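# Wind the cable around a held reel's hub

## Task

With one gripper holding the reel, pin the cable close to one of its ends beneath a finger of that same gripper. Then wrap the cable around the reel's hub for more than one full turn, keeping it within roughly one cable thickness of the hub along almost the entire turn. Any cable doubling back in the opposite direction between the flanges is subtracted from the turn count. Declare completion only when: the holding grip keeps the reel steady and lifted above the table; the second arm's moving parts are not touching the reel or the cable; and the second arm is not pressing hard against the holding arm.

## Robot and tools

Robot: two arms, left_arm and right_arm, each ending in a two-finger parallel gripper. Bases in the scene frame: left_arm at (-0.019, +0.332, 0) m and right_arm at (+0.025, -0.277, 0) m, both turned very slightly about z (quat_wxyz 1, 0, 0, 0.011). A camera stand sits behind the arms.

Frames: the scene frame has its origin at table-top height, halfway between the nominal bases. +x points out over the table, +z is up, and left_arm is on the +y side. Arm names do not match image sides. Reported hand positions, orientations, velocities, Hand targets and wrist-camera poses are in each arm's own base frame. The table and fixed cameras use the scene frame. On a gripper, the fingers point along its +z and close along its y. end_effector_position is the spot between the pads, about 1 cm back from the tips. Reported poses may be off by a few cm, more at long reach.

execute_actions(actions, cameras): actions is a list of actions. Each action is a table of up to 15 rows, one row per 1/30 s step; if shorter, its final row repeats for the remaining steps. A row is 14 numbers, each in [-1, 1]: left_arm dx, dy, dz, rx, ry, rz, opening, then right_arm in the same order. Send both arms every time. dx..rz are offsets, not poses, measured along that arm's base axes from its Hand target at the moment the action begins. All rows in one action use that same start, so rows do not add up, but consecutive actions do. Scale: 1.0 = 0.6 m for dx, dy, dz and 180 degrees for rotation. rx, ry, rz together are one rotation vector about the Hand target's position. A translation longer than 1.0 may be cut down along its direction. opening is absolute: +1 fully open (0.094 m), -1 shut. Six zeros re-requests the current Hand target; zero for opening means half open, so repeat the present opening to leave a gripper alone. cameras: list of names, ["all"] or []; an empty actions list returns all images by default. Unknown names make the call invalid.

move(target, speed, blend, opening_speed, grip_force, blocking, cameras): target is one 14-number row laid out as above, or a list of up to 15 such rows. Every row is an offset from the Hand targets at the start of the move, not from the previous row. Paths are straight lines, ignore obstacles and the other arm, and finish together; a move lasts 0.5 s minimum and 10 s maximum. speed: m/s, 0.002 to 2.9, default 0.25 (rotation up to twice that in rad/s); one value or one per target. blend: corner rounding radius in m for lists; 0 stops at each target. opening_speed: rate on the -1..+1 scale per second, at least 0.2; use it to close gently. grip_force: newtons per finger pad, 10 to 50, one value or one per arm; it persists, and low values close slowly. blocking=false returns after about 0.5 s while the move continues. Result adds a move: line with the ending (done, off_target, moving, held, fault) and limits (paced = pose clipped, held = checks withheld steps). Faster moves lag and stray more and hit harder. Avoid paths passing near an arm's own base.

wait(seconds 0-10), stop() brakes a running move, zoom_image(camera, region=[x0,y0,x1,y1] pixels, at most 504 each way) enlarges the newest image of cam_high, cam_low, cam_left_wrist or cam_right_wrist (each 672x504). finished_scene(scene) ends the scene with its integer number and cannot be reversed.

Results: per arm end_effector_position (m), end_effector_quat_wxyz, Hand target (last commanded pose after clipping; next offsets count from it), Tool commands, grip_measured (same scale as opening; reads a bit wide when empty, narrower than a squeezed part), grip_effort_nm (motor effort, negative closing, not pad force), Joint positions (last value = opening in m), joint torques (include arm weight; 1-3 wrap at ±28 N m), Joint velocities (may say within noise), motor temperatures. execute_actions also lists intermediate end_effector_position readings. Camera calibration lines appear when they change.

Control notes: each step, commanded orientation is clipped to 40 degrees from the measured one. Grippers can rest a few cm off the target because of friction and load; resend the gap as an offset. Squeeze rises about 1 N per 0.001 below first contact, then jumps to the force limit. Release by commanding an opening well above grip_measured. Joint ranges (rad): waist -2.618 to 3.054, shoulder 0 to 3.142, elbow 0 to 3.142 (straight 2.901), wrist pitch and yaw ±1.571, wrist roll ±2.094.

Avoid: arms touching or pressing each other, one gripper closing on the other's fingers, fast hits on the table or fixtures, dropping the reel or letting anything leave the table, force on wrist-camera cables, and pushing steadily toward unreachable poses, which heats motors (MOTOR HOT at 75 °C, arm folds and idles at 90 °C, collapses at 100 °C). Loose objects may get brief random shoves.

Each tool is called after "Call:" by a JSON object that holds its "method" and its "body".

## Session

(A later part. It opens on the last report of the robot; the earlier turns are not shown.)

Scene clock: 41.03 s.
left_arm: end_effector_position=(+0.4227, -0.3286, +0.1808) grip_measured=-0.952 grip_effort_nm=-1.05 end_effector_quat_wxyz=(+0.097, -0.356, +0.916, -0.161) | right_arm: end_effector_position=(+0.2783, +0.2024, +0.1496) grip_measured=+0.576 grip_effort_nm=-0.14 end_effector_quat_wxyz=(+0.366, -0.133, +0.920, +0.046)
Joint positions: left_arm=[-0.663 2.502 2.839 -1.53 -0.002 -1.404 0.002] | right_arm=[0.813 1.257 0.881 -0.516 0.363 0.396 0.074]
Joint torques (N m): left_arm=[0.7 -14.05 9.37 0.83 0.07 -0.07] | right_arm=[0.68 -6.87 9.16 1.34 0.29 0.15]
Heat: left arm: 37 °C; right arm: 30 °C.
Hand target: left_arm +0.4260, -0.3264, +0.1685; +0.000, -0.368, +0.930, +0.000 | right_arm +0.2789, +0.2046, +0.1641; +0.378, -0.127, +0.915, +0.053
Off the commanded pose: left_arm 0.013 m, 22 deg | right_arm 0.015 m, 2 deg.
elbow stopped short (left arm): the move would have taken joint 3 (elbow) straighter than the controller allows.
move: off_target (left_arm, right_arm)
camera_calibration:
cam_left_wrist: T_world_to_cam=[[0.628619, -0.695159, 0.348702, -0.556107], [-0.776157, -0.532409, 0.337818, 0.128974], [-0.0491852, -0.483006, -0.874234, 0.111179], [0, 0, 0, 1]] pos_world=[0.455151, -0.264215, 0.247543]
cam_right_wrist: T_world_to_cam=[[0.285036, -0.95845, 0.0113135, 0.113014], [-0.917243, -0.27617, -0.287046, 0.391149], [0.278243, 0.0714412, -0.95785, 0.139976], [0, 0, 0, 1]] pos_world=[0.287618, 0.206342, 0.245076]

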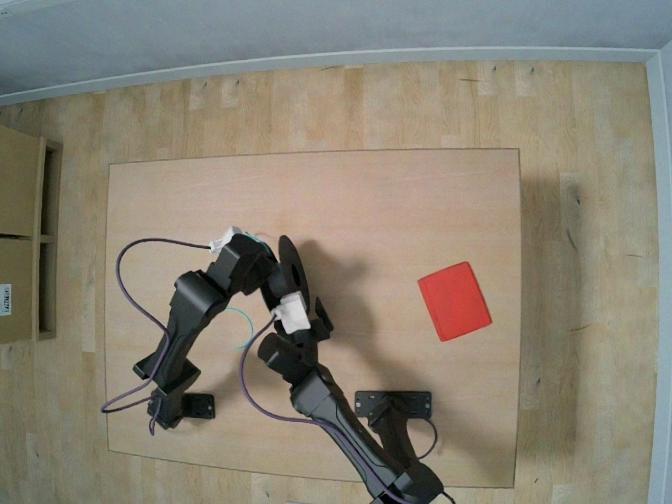

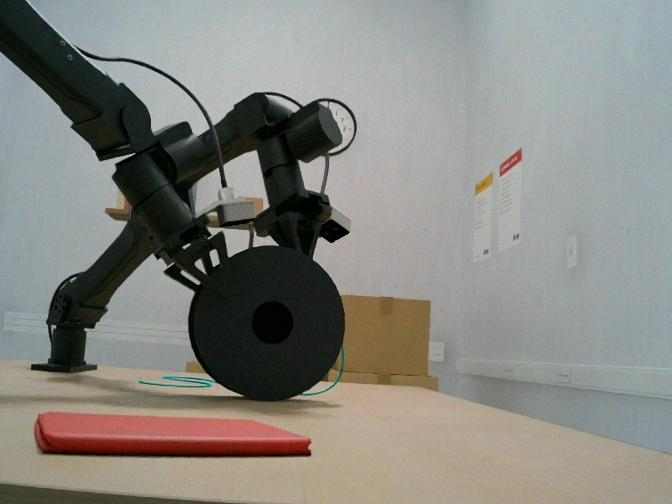

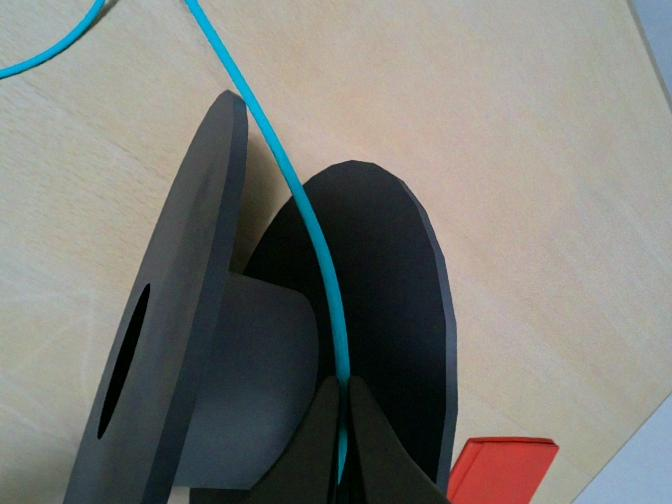

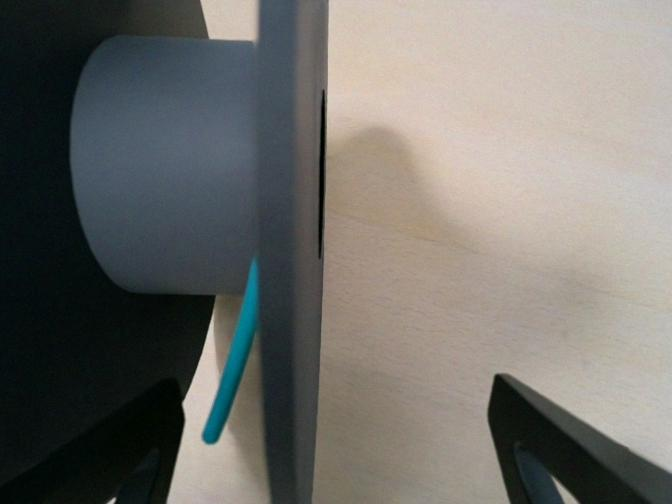

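Call:
{"method": "move", "body": {"target": [0,0,0,0,0,0,-1,-0.027,-0.0,0.045,0,0,0,0.4], "speed": 0.06, "cameras": ["all"]}}

Scene clock: 43.53 s.
left_arm: end_effector_position=(+0.4227, -0.3286, +0.1808) grip_measured=-0.952 grip_effort_nm=-1.05 end_effector_quat_wxyz=(+0.097, -0.356, +0.916, -0.161) | right_arm: end_effector_position=(+0.2627, +0.2038, +0.1765) grip_measured=+0.402 grip_effort_nm=-0.14 end_effector_quat_wxyz=(+0.366, -0.134, +0.920, +0.046)
Joint positions: left_arm=[-0.663 2.502 2.839 -1.53 -0.002 -1.404 0.002] | right_arm=[0.868 1.214 0.963 -0.658 0.397 0.44 0.066]
Joint torques (N m): left_arm=[0.73 -14.08 9.43 0.81 0.04 -0.09] | right_arm=[0.59 -6.45 9.25 1.25 0.32 0.14]
Heat: left arm: 37 °C; right arm: 30 °C.
Hand target: left_arm +0.4260, -0.3264, +0.1685; +0.000, -0.368, +0.930, +0.000 | right_arm +0.2627, +0.2046, +0.1911; +0.378, -0.127, +0.915, +0.053
Off the commanded pose: left_arm 0.013 m, 22 deg | right_arm 0.015 m, 2 deg.
elbow stopped short (left arm): the move would have taken joint 3 (elbow) straighter than the controller allows.
move: off_target (left_arm, right_arm)
camera_calibration:
cam_left_wrist: T_world_to_cam=[[0.628619, -0.695159, 0.348702, -0.556107], [-0.776157, -0.532409, 0.337818, 0.128974], [-0.0491852, -0.483006, -0.874234, 0.111179], [0, 0, 0, 1]] pos_world=[0.455151, -0.264215, 0.247543]
cam_right_wrist: T_world_to_cam=[[0.286361, -0.958042, 0.0123893, 0.117857], [-0.9168, -0.277745, -0.286942, 0.385155], [0.278343, 0.0708105, -0.957868, 0.170085], [0, 0, 0, 1]] pos_world=[0.272018, 0.207843, 0.271976]

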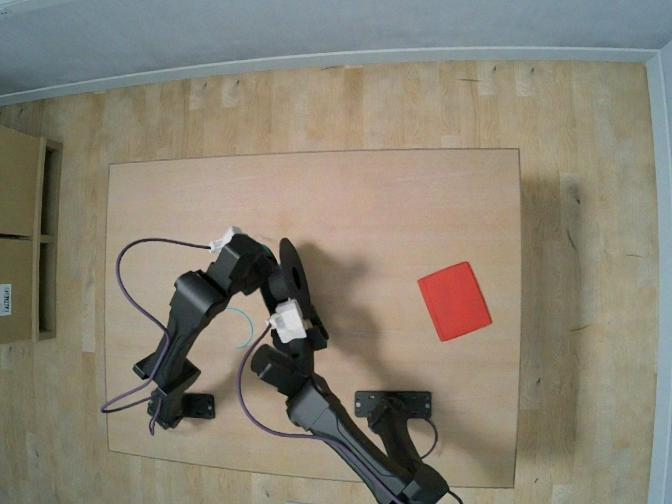

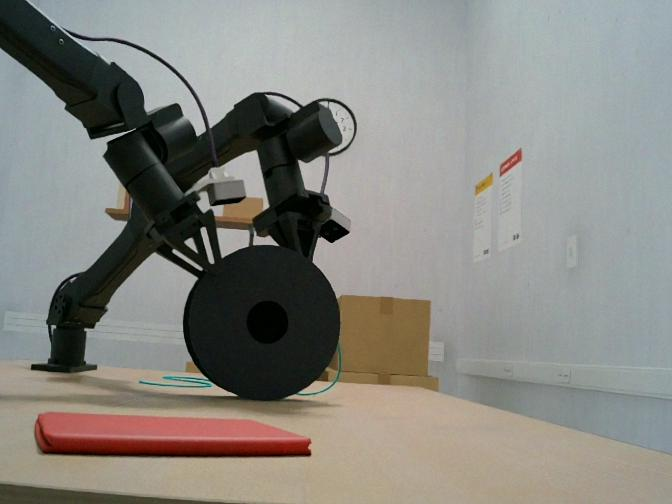

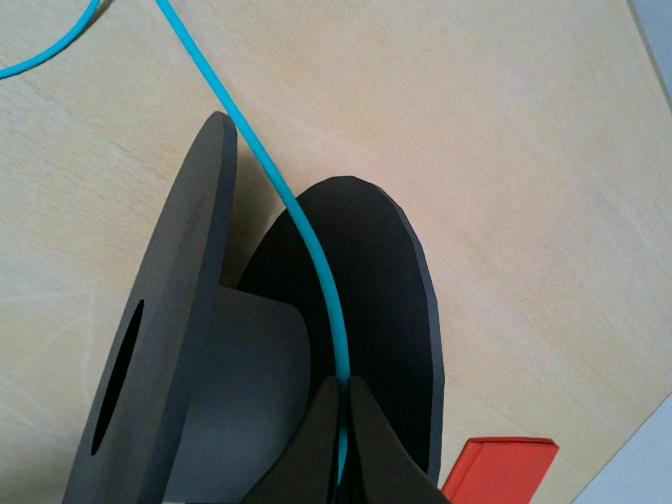

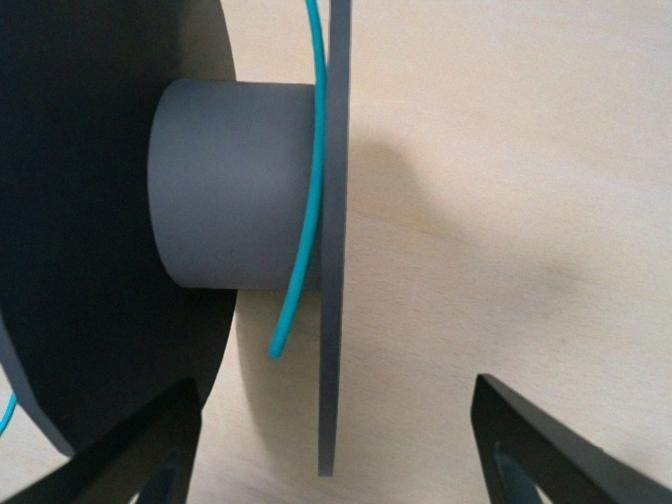

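Call:
{"method": "move", "body": {"target": [0,0,0,0,0,0,-1,0.0512,0.0128,-0.107,0,0,0,0.4], "speed": 0.05, "cameras": ["cam_right_wrist","cam_low"]}}

Scene clock: 46.63 s.
left_arm: end_effector_position=(+0.4227, -0.3286, +0.1808) grip_measured=-0.952 grip_effort_nm=-1.05 end_effector_quat_wxyz=(+0.097, -0.356, +0.916, -0.161) | right_arm: end_effector_position=(+0.2918, +0.2146, +0.1325) grip_measured=+0.402 grip_effort_nm=-0.14 end_effector_quat_wxyz=(+0.380, -0.127, +0.914, +0.057)
Joint positions: left_arm=[-0.663 2.502 2.839 -1.53 -0.002 -1.404 0.002] | right_arm=[0.808 1.322 0.834 -0.365 0.361 0.394 0.066]
Joint torques (N m): left_arm=[0.64 -14.06 9.44 0.82 0.05 -0.06] | right_arm=[-0.76 -5.04 5.71 1.72 0.17 -0.05]
Heat: left arm: 37 °C; right arm: 30 °C.
Hand target: left_arm +0.4260, -0.3264, +0.1685; +0.000, -0.368, +0.930, +0.000 | right_arm +0.2935, +0.2122, +0.1270; +0.379, -0.127, +0.915, +0.053
Off the commanded pose: left_arm 0.013 m, 22 deg | right_arm 0.006 m, 0 deg.
elbow stopped short (left arm): the move would have taken joint 3 (elbow) straighter than the controller allows.
move: off_target (left_arm)
camera_calibration:
cam_right_wrist: T_world_to_cam=[[0.282273, -0.959295, -0.00860878, 0.124644], [-0.910124, -0.264946, -0.318555, 0.401691], [0.303307, 0.0977545, -0.947865, 0.104739], [0, 0, 0, 1]] pos_world=[0.298637, 0.215758, 0.228312]
Images, in order (width x height): cam_low 672x504, cam_right_wrist 672x504.

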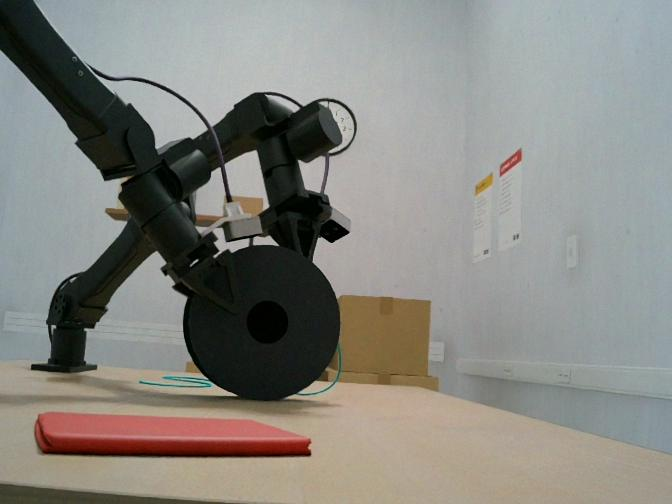

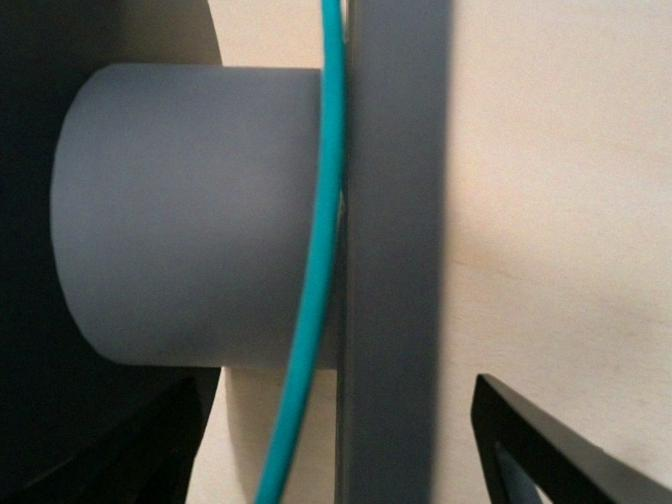

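Call:
{"method": "move", "body": {"target": [0,0,0,0,0,0,-1,0,0,0,0,0,0,-1], "opening_speed": 0.4, "cameras": ["all"]}}

Scene clock: 50.70 s.
left_arm: end_effector_position=(+0.4225, -0.3286, +0.1807) grip_measured=-0.952 grip_effort_nm=-1.05 end_effector_quat_wxyz=(+0.096, -0.356, +0.916, -0.160) | right_arm: end_effector_position=(+0.2923, +0.2141, +0.1328) grip_measured=-0.909 grip_effort_nm=-1.03 end_effector_quat_wxyz=(+0.381, -0.128, +0.914, +0.055)
Joint positions: left_arm=[-0.663 2.502 2.839 -1.531 -0.002 -1.404 0.002] | right_arm=[0.807 1.322 0.834 -0.364 0.363 0.39 0.004]
Joint torques (N m): left_arm=[0.72 -14.09 9.43 0.82 0.03 -0.07] | right_arm=[-0.65 -5.04 5.74 1.75 0.13 0.02]
Motor temperatures (°C): left_arm=[21 27 37 27 22 21 27] | right_arm=[23 22 30 24 21 23 21]
Heat: left arm: 37 °C; right arm: 30 °C.
Hand target: left_arm +0.4260, -0.3264, +0.1685; +0.000, -0.368, +0.930, +0.000 | right_arm +0.2935, +0.2122, +0.1269; +0.378, -0.127, +0.915, +0.053
Off the commanded pose: left_arm 0.013 m, 22 deg | right_arm 0.006 m, 0 deg.
elbow stopped short (left arm): the move would have taken joint 3 (elbow) straighter than the controller allows.
move: off_target (left_arm)
camera_calibration:
cam_left_wrist: T_world_to_cam=[[0.628745, -0.695351, 0.348092, -0.555904], [-0.775985, -0.532111, 0.338682, 0.12864], [-0.0502796, -0.483058, -0.874143, 0.111544], [0, 0, 0, 1]] pos_world=[0.454953, -0.264215, 0.247442]
cam_right_wrist: T_world_to_cam=[[0.28266, -0.95921, -0.00447493, 0.123413], [-0.909067, -0.26639, -0.320366, 0.402354], [0.306106, 0.0946229, -0.947283, 0.104681], [0, 0, 0, 1]] pos_world=[0.298839, 0.215657, 0.228615]

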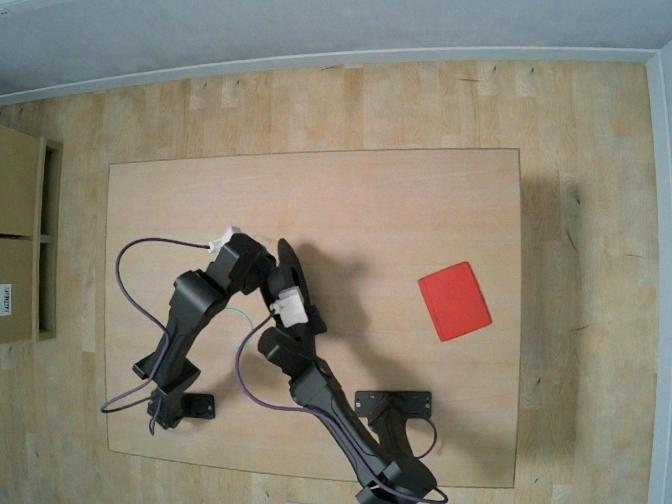

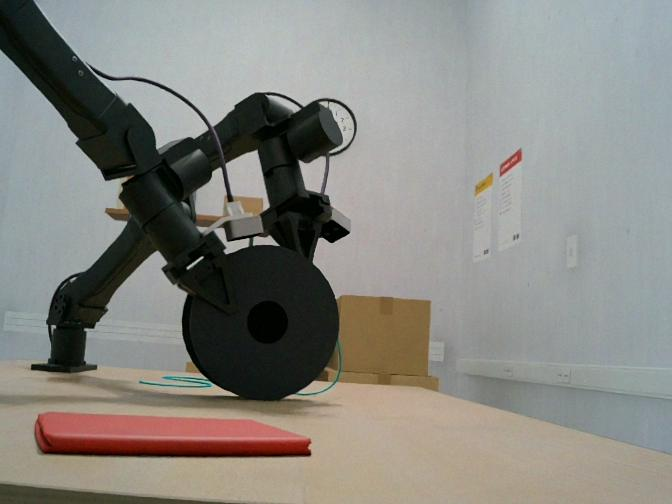

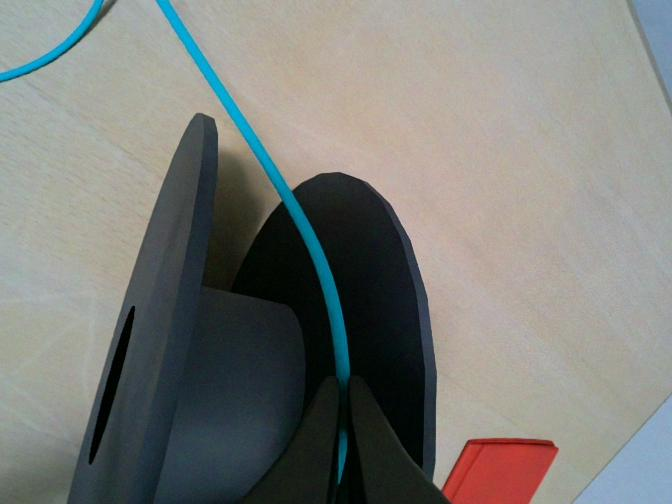

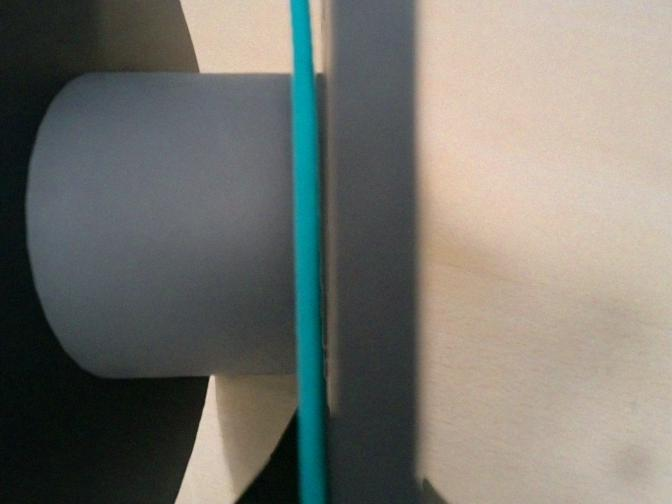

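Call:
{"method": "move", "body": {"target": [[0,0,0,0,0,0,-0.75,0,0,0,0,0,0,-1],[0,0,0.2,0,0,0,-0.75,0,0,0,0,0,0,-1],[-0.15,0.3,0.2,0,0,0,-0.4,0,0,0,0,0,0,-1]], "speed": 0.12, "opening_speed": 0.4, "cameras": ["all"]}}

Scene clock: 59.20 s.
left_arm: end_effector_position=(+0.3425, -0.1551, +0.2855) grip_measured=-0.402 grip_effort_nm=0.09 end_effector_quat_wxyz=(+0.122, -0.364, +0.912, -0.144) | right_arm: end_effector_position=(+0.2923, +0.2141, +0.1328) grip_measured=-0.909 grip_effort_nm=-1.05 end_effector_quat_wxyz=(+0.381, -0.128, +0.914, +0.055)
Joint positions: left_arm=[-0.415 1.779 2.133 -1.546 0.027 -1.18 0.028] | right_arm=[0.807 1.322 0.834 -0.364 0.363 0.39 0.004]
Joint torques (N m): left_arm=[0.43 -12.82 4.86 0.89 -0.17 0.08] | right_arm=[-0.66 -5.01 5.67 1.73 0.13 -0.01]
Heat: left arm: 37 °C; right arm: 30 °C.
Hand target: left_arm +0.3361, -0.1463, +0.2885; +0.000, -0.368, +0.930, +0.000 | right_arm +0.2935, +0.2122, +0.1269; +0.378, -0.127, +0.915, +0.053
Off the commanded pose: left_arm 0.011 m, 22 deg | right_arm 0.006 m, 0 deg.
elbow stopped short (left arm): the move would have taken joint 3 (elbow) straighter than the controller allows.
joint sent to its limit (left arm) — joint 4 (wrist pitch), lower limit. The joint targets are off in orientation, not in position.
move: off_target (left_arm); target 3's new opening was sent with left_arm's hand 0.011 m and 22 deg from that target
camera_calibration:
cam_left_wrist: T_world_to_cam=[[0.638182, -0.691852, 0.337735, -0.421148], [-0.769853, -0.569418, 0.288253, 0.129921], [-0.00711634, -0.443964, -0.896016, 0.280442], [0, 0, 0, 1]] pos_world=[0.370785, -0.0928865, 0.356067]
cam_right_wrist: T_world_to_cam=[[0.28266, -0.95921, -0.00447493, 0.123413], [-0.909067, -0.26639, -0.320366, 0.402354], [0.306106, 0.0946229, -0.947283, 0.104681], [0, 0, 0, 1]] pos_world=[0.298839, 0.215657, 0.228615]

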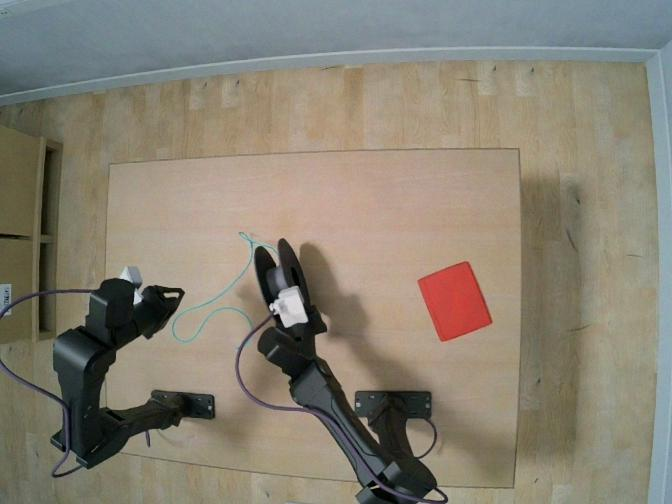

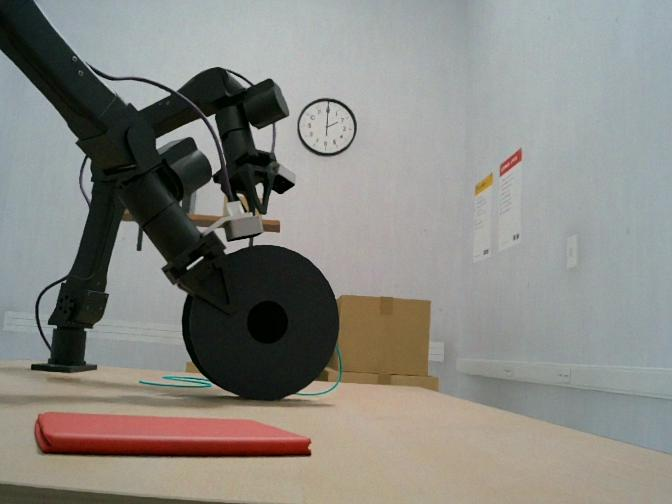

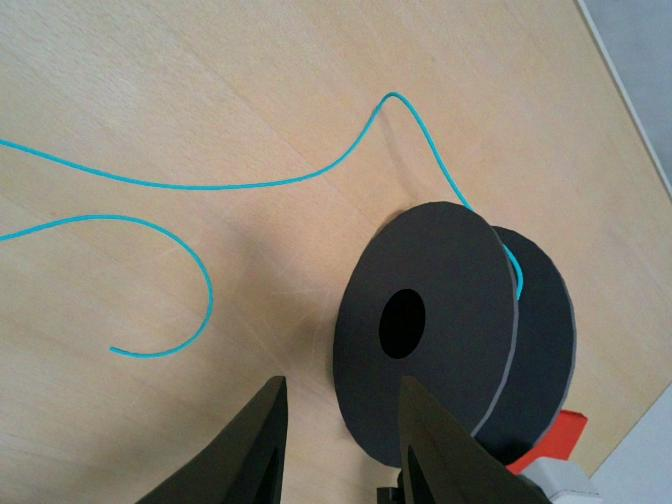

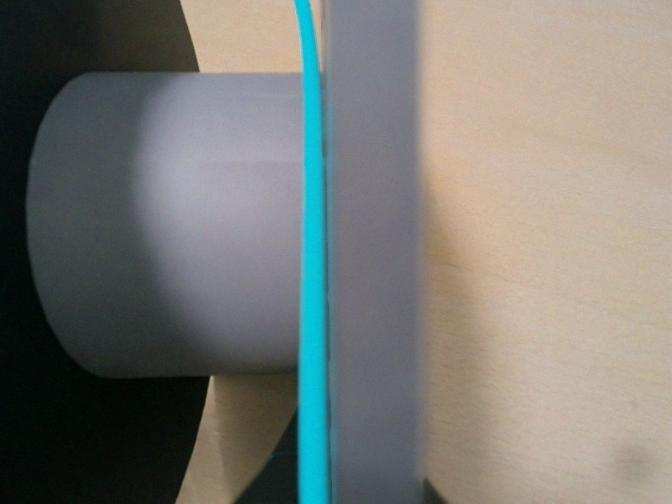

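Call:
{"method": "move", "body": {"target": [-0.1,0.15,0,0,0,0,-0.4,0.02,0,0.47,0,0,0,-1], "speed": 0.12, "cameras": ["all"]}}

Scene clock: 62.97 s.
left_arm: end_effector_position=(+0.2832, -0.0632, +0.2894) grip_measured=-0.402 grip_effort_nm=0.09 end_effector_quat_wxyz=(+0.150, -0.364, +0.912, -0.115) | right_arm: end_effector_position=(+0.2997, +0.2127, +0.3979) grip_measured=-0.909 grip_effort_nm=-1.05 end_effector_quat_wxyz=(+0.362, -0.137, +0.921, +0.047)
Joint positions: left_arm=[-0.208 1.452 1.807 -1.547 0.025 -0.971 0.028] | right_arm=[0.775 1.744 2.46 -1.603 0.331 0.361 0.004]
Joint torques (N m): left_arm=[0.57 -8.23 4.93 0.9 -0.17 0.06] | right_arm=[-0.76 -7.24 7.15 1.74 0.26 -0.01]
Heat: left arm: 37 °C; right arm: 30 °C.
Hand target: left_arm +0.2760, -0.0563, +0.2885; +0.000, -0.368, +0.930, +0.000 | right_arm +0.3054, +0.2122, +0.4090; +0.379, -0.127, +0.915, +0.053
Off the commanded pose: left_arm 0.010 m, 22 deg | right_arm 0.012 m, 2 deg.
joint read past its limit (right arm) — joint 4 (wrist pitch), lower limit.
joint sent to its limit (left arm) — joint 4 (wrist pitch), lower limit. The joint targets are off in orientation, not in position.
joint sent to its limit (right arm) — joint 4 (wrist pitch), lower limit. The joint targets still meet the commanded pose.
move: off_target (left_arm, right_arm)
camera_calibration:
cam_left_wrist: T_world_to_cam=[[0.638627, -0.706589, 0.304774, -0.312584], [-0.769091, -0.599251, 0.222257, 0.152519], [0.0255917, -0.376338, -0.926129, 0.328059], [0, 0, 0, 1]] pos_world=[0.30853, -0.0060102, 0.365194]
cam_right_wrist: T_world_to_cam=[[0.292247, -0.956273, 0.0115324, 0.111356], [-0.917387, -0.283729, -0.279104, 0.483409], [0.270172, 0.0709877, -0.960192, 0.374642], [0, 0, 0, 1]] pos_world=[0.309711, 0.217049, 0.493366]

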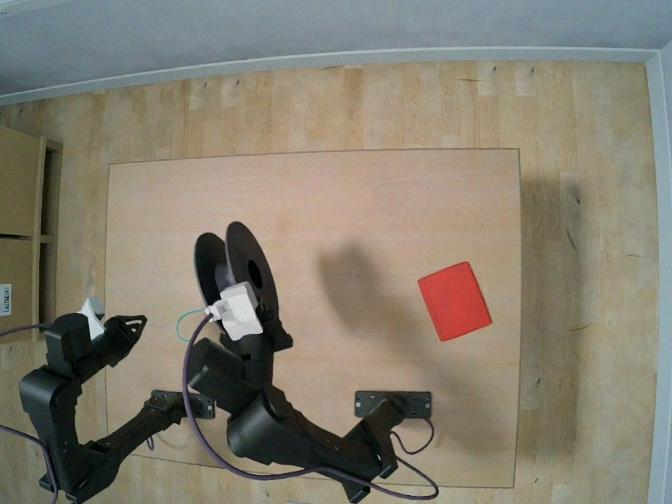

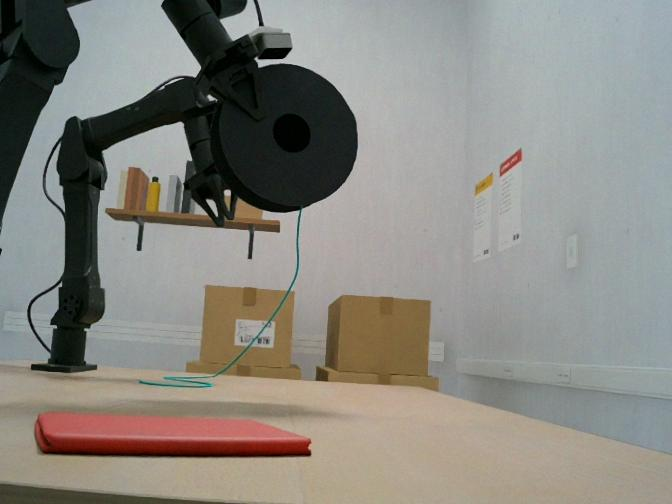

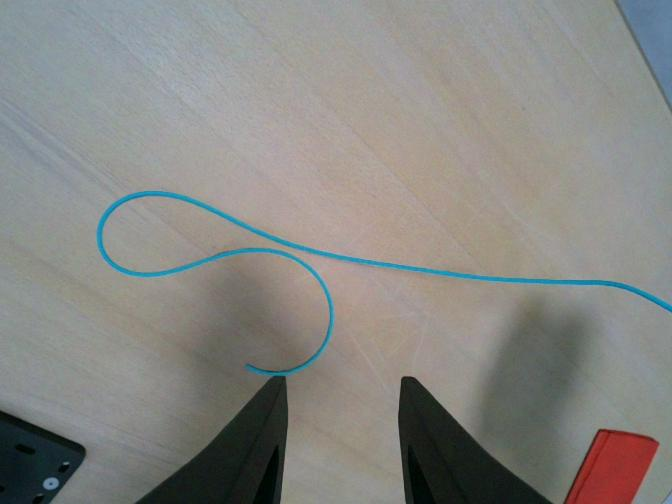

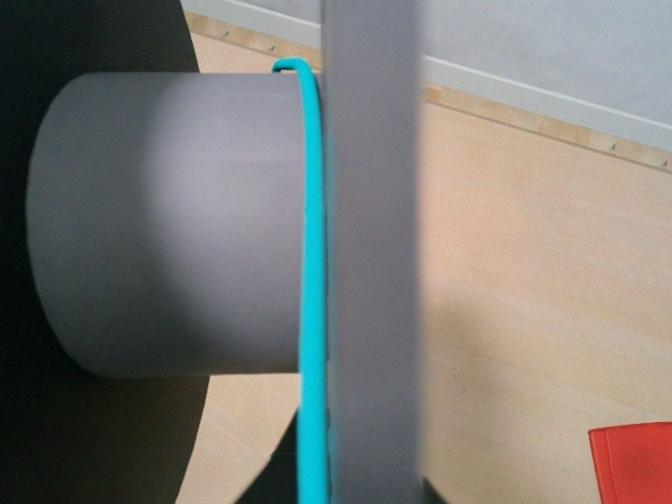

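Call:
{"method": "move", "body": {"target": [0.14,-0.273,-0.264,0,0,-0.544,-0.1,0,0,0,0,0,0,-1], "speed": 0.2, "cameras": ["cam_low","cam_left_wrist","cam_high"]}}

Scene clock: 69.47 s.
left_arm: end_effector_position=(+0.3578, -0.2141, +0.1359) grip_measured=-0.102 grip_effort_nm=0.10 end_effector_quat_wxyz=(+0.006, +0.445, +0.896, -0.005) | right_arm: end_effector_position=(+0.3023, +0.2079, +0.3984) grip_measured=-0.909 grip_effort_nm=-1.04 end_effector_quat_wxyz=(+0.365, -0.131, +0.921, +0.038)
Joint positions: left_arm=[-0.538 2.159 2.111 -1.511 0.008 0.384 0.042] | right_arm=[0.768 1.744 2.46 -1.605 0.348 0.361 0.004]
Joint torques (N m): left_arm=[-1.28 -11.79 10.06 0.25 -0.05 0.17] | right_arm=[-0.13 -7.27 7.17 1.78 0.09 0]
Heat: left arm: 37 °C; right arm: 30 °C.
Hand target: left_arm +0.3601, -0.2201, +0.1301; +0.000, +0.459, +0.888, +0.000 | right_arm +0.3054, +0.2122, +0.4090; +0.379, -0.127, +0.915, +0.053
Off the commanded pose: left_arm 0.009 m, 2 deg | right_arm 0.012 m, 2 deg.
joint read past its limit (right arm) — joint 4 (wrist pitch), lower limit.
joint sent to its limit (right arm) — joint 4 (wrist pitch), lower limit. The joint targets still meet the commanded pose.
move: off_target (right_arm)
camera_calibration:
cam_left_wrist: T_world_to_cam=[[-0.79303, -0.609053, -0.0125819, 0.156222], [-0.560313, 0.72115, 0.407421, 0.336337], [-0.239068, 0.330147, -0.913154, 0.371423], [0, 0, 0, 1]] pos_world=[0.401138, -0.270026, 0.204101]
Images, in order (width x height): cam_high 672x504, cam_low 672x504, cam_left_wrist 672x504.

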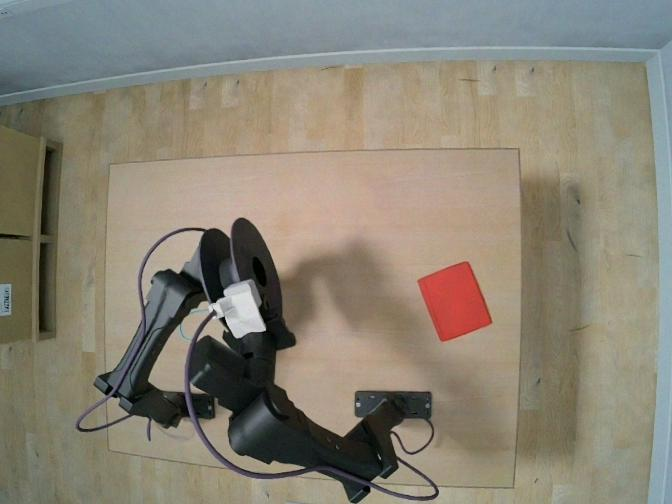

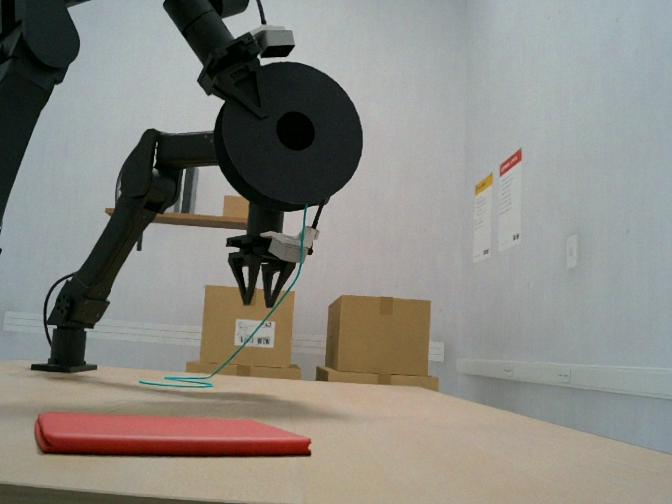

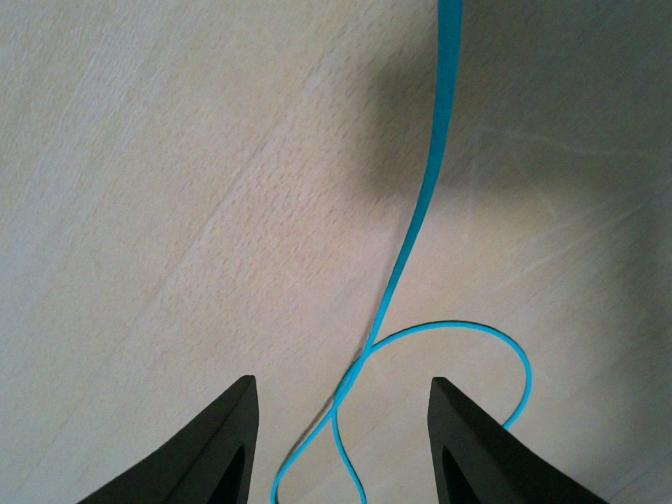

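Call:
{"method": "move", "body": {"target": [-0.052,0.027,-0.155,0,0,0,-0.1,0,0,0,0,0,0,-1], "speed": 0.1, "cameras": ["cam_low","cam_left_wrist"]}}

Scene clock: 72.30 s.
left_arm: end_effector_position=(+0.3297, -0.2019, +0.0274) grip_measured=-0.102 grip_effort_nm=0.10 end_effector_quat_wxyz=(-0.017, +0.452, +0.892, -0.003) | right_arm: end_effector_position=(+0.3008, +0.2104, +0.3976) grip_measured=-0.909 grip_effort_nm=-1.04 end_effector_quat_wxyz=(+0.361, -0.134, +0.922, +0.045)
Joint positions: left_arm=[-0.548 2.096 1.579 -1.086 0.008 0.39 0.042] | right_arm=[0.768 1.744 2.46 -1.605 0.331 0.361 0.004]
Joint torques (N m): left_arm=[-0.76 -18.04 5.29 0.33 -0.05 0.05] | right_arm=[-0.23 -7.27 7.16 1.77 0.25 0]
Heat: left arm: 37 °C; right arm: 30 °C.
Hand target: left_arm +0.3288, -0.2040, +0.0371; +0.000, +0.459, +0.888, +0.000 | right_arm +0.3054, +0.2123, +0.4090; +0.379, -0.127, +0.915, +0.053
Off the commanded pose: left_arm 0.010 m, 2 deg | right_arm 0.012 m, 2 deg.
joint read past its limit (right arm) — joint 4 (wrist pitch), lower limit.
joint sent to its limit (right arm) — joint 4 (wrist pitch), lower limit. The joint targets still meet the commanded pose.
move: off_target (right_arm)
camera_calibration:
cam_left_wrist: T_world_to_cam=[[-0.803115, -0.595811, 0.0040123, 0.145458], [-0.531948, 0.720033, 0.445627, 0.345376], [-0.268398, 0.355755, -0.89521, 0.275886], [0, 0, 0, 1]] pos_world=[0.374589, -0.260165, 0.0924831]
Images, in order (width x height): cam_low 672x504, cam_left_wrist 672x504.

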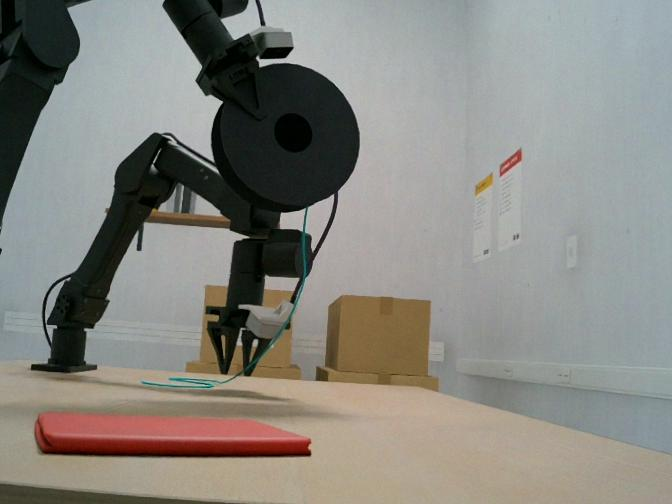

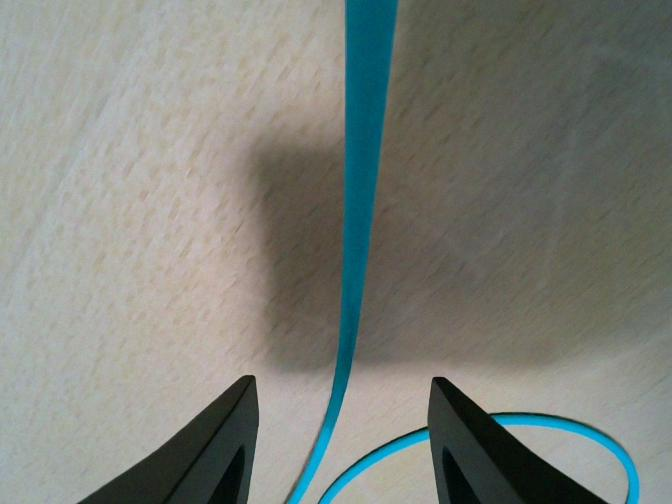

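Call:
{"method": "move", "body": {"target": [0,0,0,0,0,0,-1,0,0,0,0,0,0,-1], "opening_speed": 0.6, "cameras": ["cam_low","cam_left_wrist"]}}

Scene clock: 74.33 s.
left_arm: end_effector_position=(+0.3298, -0.2020, +0.0274) grip_measured=-0.962 grip_effort_nm=-0.97 end_effector_quat_wxyz=(-0.016, +0.452, +0.892, -0.003) | right_arm: end_effector_position=(+0.3008, +0.2104, +0.3976) grip_measured=-0.909 grip_effort_nm=-1.05 end_effector_quat_wxyz=(+0.361, -0.134, +0.922, +0.045)
Joint positions: left_arm=[-0.548 2.096 1.579 -1.085 0.008 0.39 0.002] | right_arm=[0.768 1.744 2.46 -1.605 0.331 0.361 0.004]
Joint torques (N m): left_arm=[-0.83 -18.06 5.29 0.35 -0.06 0.05] | right_arm=[-0.23 -7.24 7.16 1.79 0.23 0]
Heat: left arm: 37 °C; right arm: 30 °C.
Hand target: left_arm +0.3289, -0.2040, +0.0371; +0.000, +0.459, +0.888, +0.000 | right_arm +0.3054, +0.2123, +0.4090; +0.379, -0.127, +0.915, +0.053
Off the commanded pose: left_arm 0.010 m, 2 deg | right_arm 0.012 m, 2 deg.
joint read past its limit (right arm) — joint 4 (wrist pitch), lower limit.
joint sent to its limit (right arm) — joint 4 (wrist pitch), lower limit. The joint targets still meet the commanded pose.
move: off_target (right_arm)
camera_calibration:
cam_left_wrist: T_world_to_cam=[[-0.803116, -0.595812, 0.00373983, 0.145563], [-0.532256, 0.72024, 0.444925, 0.345618], [-0.267785, 0.355336, -0.89556, 0.275695], [0, 0, 0, 1]] pos_world=[0.374688, -0.260164, 0.0925835]
Images, in order (width x height): cam_low 672x504, cam_left_wrist 672x504.

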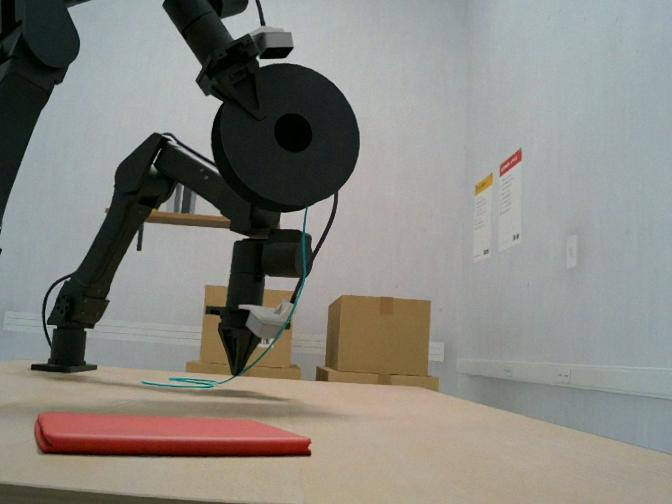

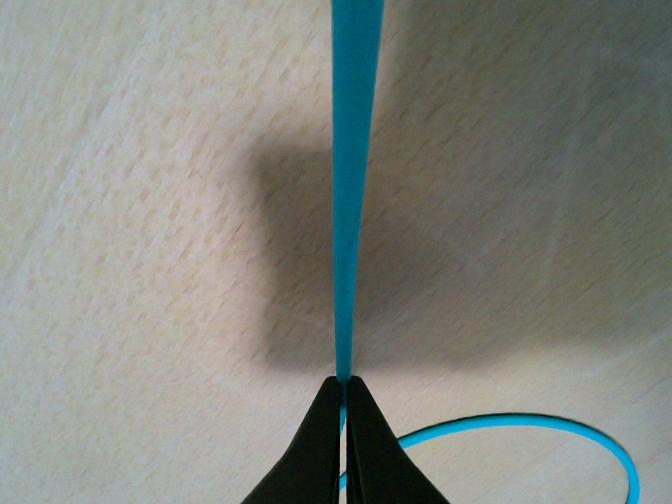

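Call:
{"method": "move", "body": {"target": [[-0.113,-0.028,0.09,-0.12,-0.06,-0.05,-1,0,0,0,0,0,0,-1],[-0.283,-0.095,0.15,-0.2259,-0.1098,-0.0992,-1,0,0,0,0,0,0,-1]], "speed": 0.15, "blend": 0.03, "cameras": ["all"]}}

Scene clock: 78.67 s.
left_arm: end_effector_position=(+0.1638, -0.2618, +0.1294) grip_measured=-0.966 grip_effort_nm=-1.05 end_effector_quat_wxyz=(+0.306, +0.552, +0.743, -0.224) | right_arm: end_effector_position=(+0.3008, +0.2104, +0.3976) grip_measured=-0.909 grip_effort_nm=-1.05 end_effector_quat_wxyz=(+0.361, -0.134, +0.922, +0.045)
Joint positions: left_arm=[-0.845 1.071 0.671 -0.441 0.294 0.32 0.002] | right_arm=[0.768 1.744 2.46 -1.605 0.331 0.361 0.004]
Joint torques (N m): left_arm=[-0.62 -5.68 6.53 1.63 0.22 -0.05] | right_arm=[-0.21 -7.28 7.17 1.76 0.27 0]
Heat: left arm: 37 °C; right arm: 30 °C.
Hand target: left_arm +0.1591, -0.2610, +0.1271; +0.307, +0.553, +0.740, -0.229 | right_arm +0.3054, +0.2123, +0.4090; +0.379, -0.127, +0.915, +0.053
Off the commanded pose: left_arm 0.005 m, 1 deg | right_arm 0.012 m, 2 deg.
joint read past its limit (right arm) — joint 4 (wrist pitch), lower limit.
joint sent to its limit (right arm) — joint 4 (wrist pitch), lower limit. The joint targets still meet the commanded pose.
move: off_target (right_arm)
camera_calibration:
cam_left_wrist: T_world_to_cam=[[-0.952421, -0.304537, -0.0123361, 0.0789842], [-0.282822, 0.898146, -0.336668, 0.361891], [0.113608, -0.317161, -0.941542, 0.111204], [0, 0, 0, 1]] pos_world=[0.164943, -0.265708, 0.227515]
cam_right_wrist: T_world_to_cam=[[0.28591, -0.958178, 0.0122946, 0.110777], [-0.919758, -0.278001, -0.277057, 0.482332], [0.268888, 0.0679053, -0.960775, 0.375418], [0, 0, 0, 1]] pos_world=[0.311011, 0.21474, 0.492963]

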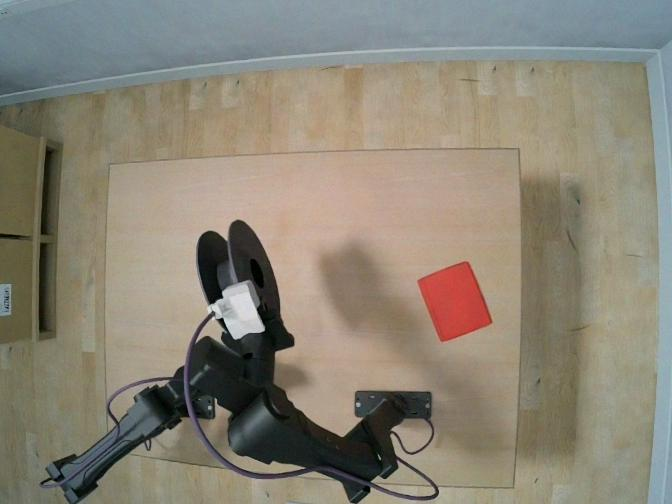

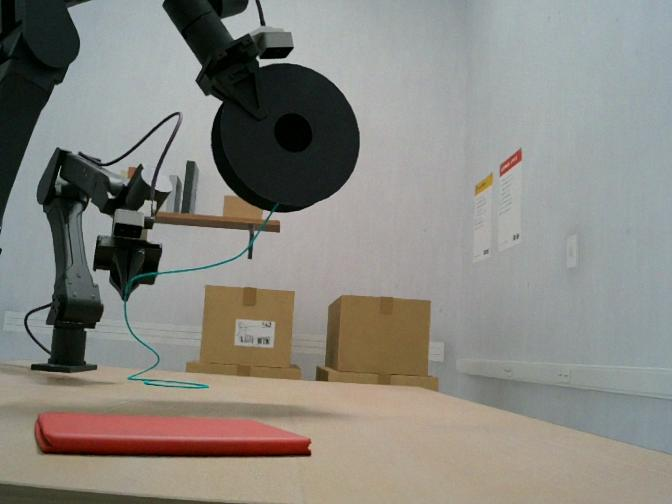

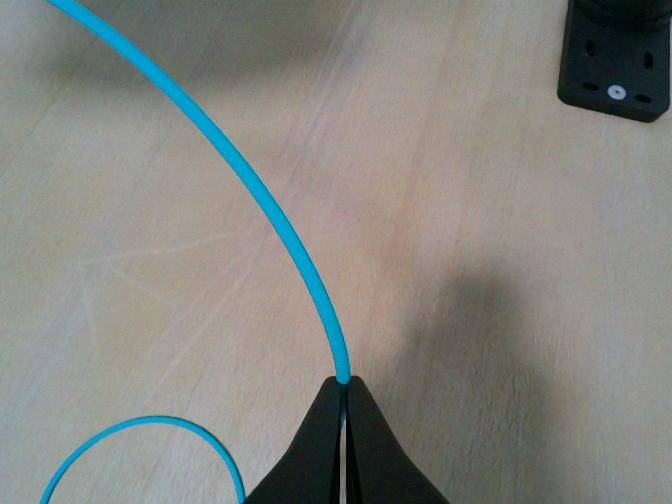

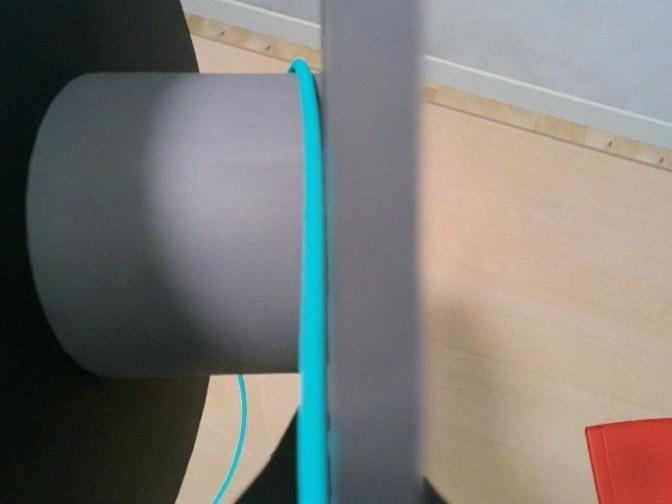

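Call:
{"method": "move", "body": {"target": [[-0.06,-0.017,0.15,-0.045,-0.013,0,-1,0,0,0,0,0,0,-1],[-0.08,-0.023,0.308,-0.093,-0.0276,0,-1,0,0,0,0,0,0,-1]], "speed": 0.15, "blend": 0.03, "cameras": ["cam_low","cam_left_wrist","cam_right_wrist"]}}

Scene clock: 81.30 s.
left_arm: end_effector_position=(+0.1128, -0.2768, +0.2997) grip_measured=-0.967 grip_effort_nm=-1.05 end_effector_quat_wxyz=(+0.406, +0.515, +0.689, -0.307) | right_arm: end_effector_position=(+0.3008, +0.2104, +0.3976) grip_measured=-0.909 grip_effort_nm=-1.04 end_effector_quat_wxyz=(+0.361, -0.134, +0.922, +0.045)
Joint positions: left_arm=[-1.074 0.872 1.041 -0.682 0.188 0.1 0.002] | right_arm=[0.768 1.744 2.46 -1.605 0.331 0.361 0.004]
Joint torques (N m): left_arm=[-0.75 -2.43 10.92 1.75 -0.04 -0.06] | right_arm=[-0.16 -7.34 7.19 1.78 0.26 0]
Heat: left arm: 37 °C; right arm: 30 °C.
Hand target: left_arm +0.1111, -0.2747, +0.3119; +0.416, +0.512, +0.685, -0.310 | right_arm +0.3054, +0.2123, +0.4090; +0.379, -0.127, +0.915, +0.053
Off the commanded pose: left_arm 0.013 m, 1 deg | right_arm 0.012 m, 2 deg.
joint read past its limit (right arm) — joint 4 (wrist pitch), lower limit.
joint sent to its limit (right arm) — joint 4 (wrist pitch), lower limit. The joint targets still meet the commanded pose.
move: off_target (left_arm, right_arm)
camera_calibration:
cam_left_wrist: T_world_to_cam=[[-0.95516, -0.296082, 0.00216716, 0.0262974], [-0.239832, 0.769362, -0.592083, 0.454319], [0.173638, -0.566054, -0.805874, 0.156239], [0, 0, 0, 1]] pos_world=[0.106949, -0.25331, 0.394846]
cam_right_wrist: T_world_to_cam=[[0.28591, -0.958178, 0.0122946, 0.110777], [-0.919758, -0.278001, -0.277057, 0.482332], [0.268888, 0.0679053, -0.960775, 0.375418], [0, 0, 0, 1]] pos_world=[0.311011, 0.21474, 0.492963]
Images, in order (width x height): cam_low 672x504, cam_left_wrist 672x504, cam_right_wrist 672x504.

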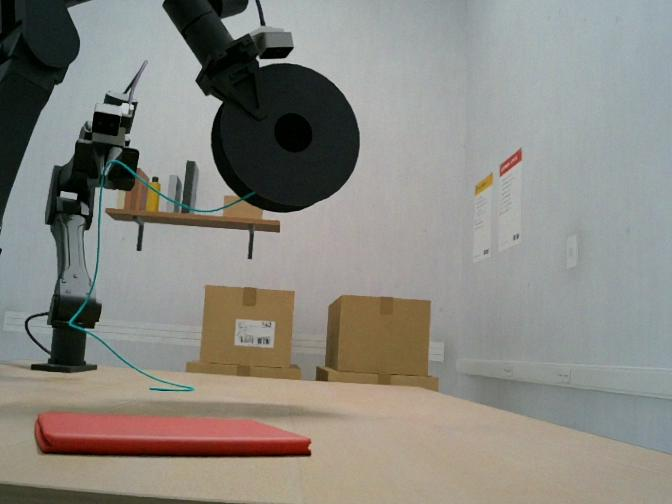

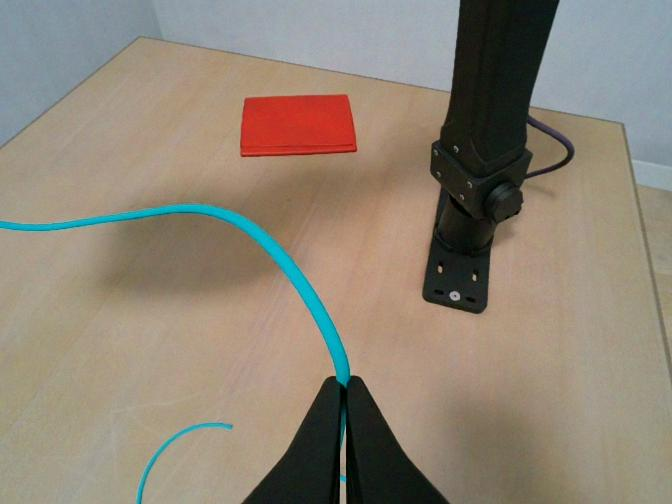

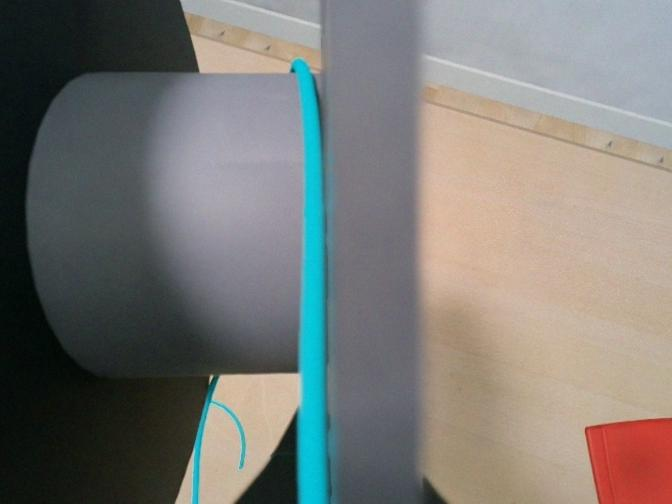

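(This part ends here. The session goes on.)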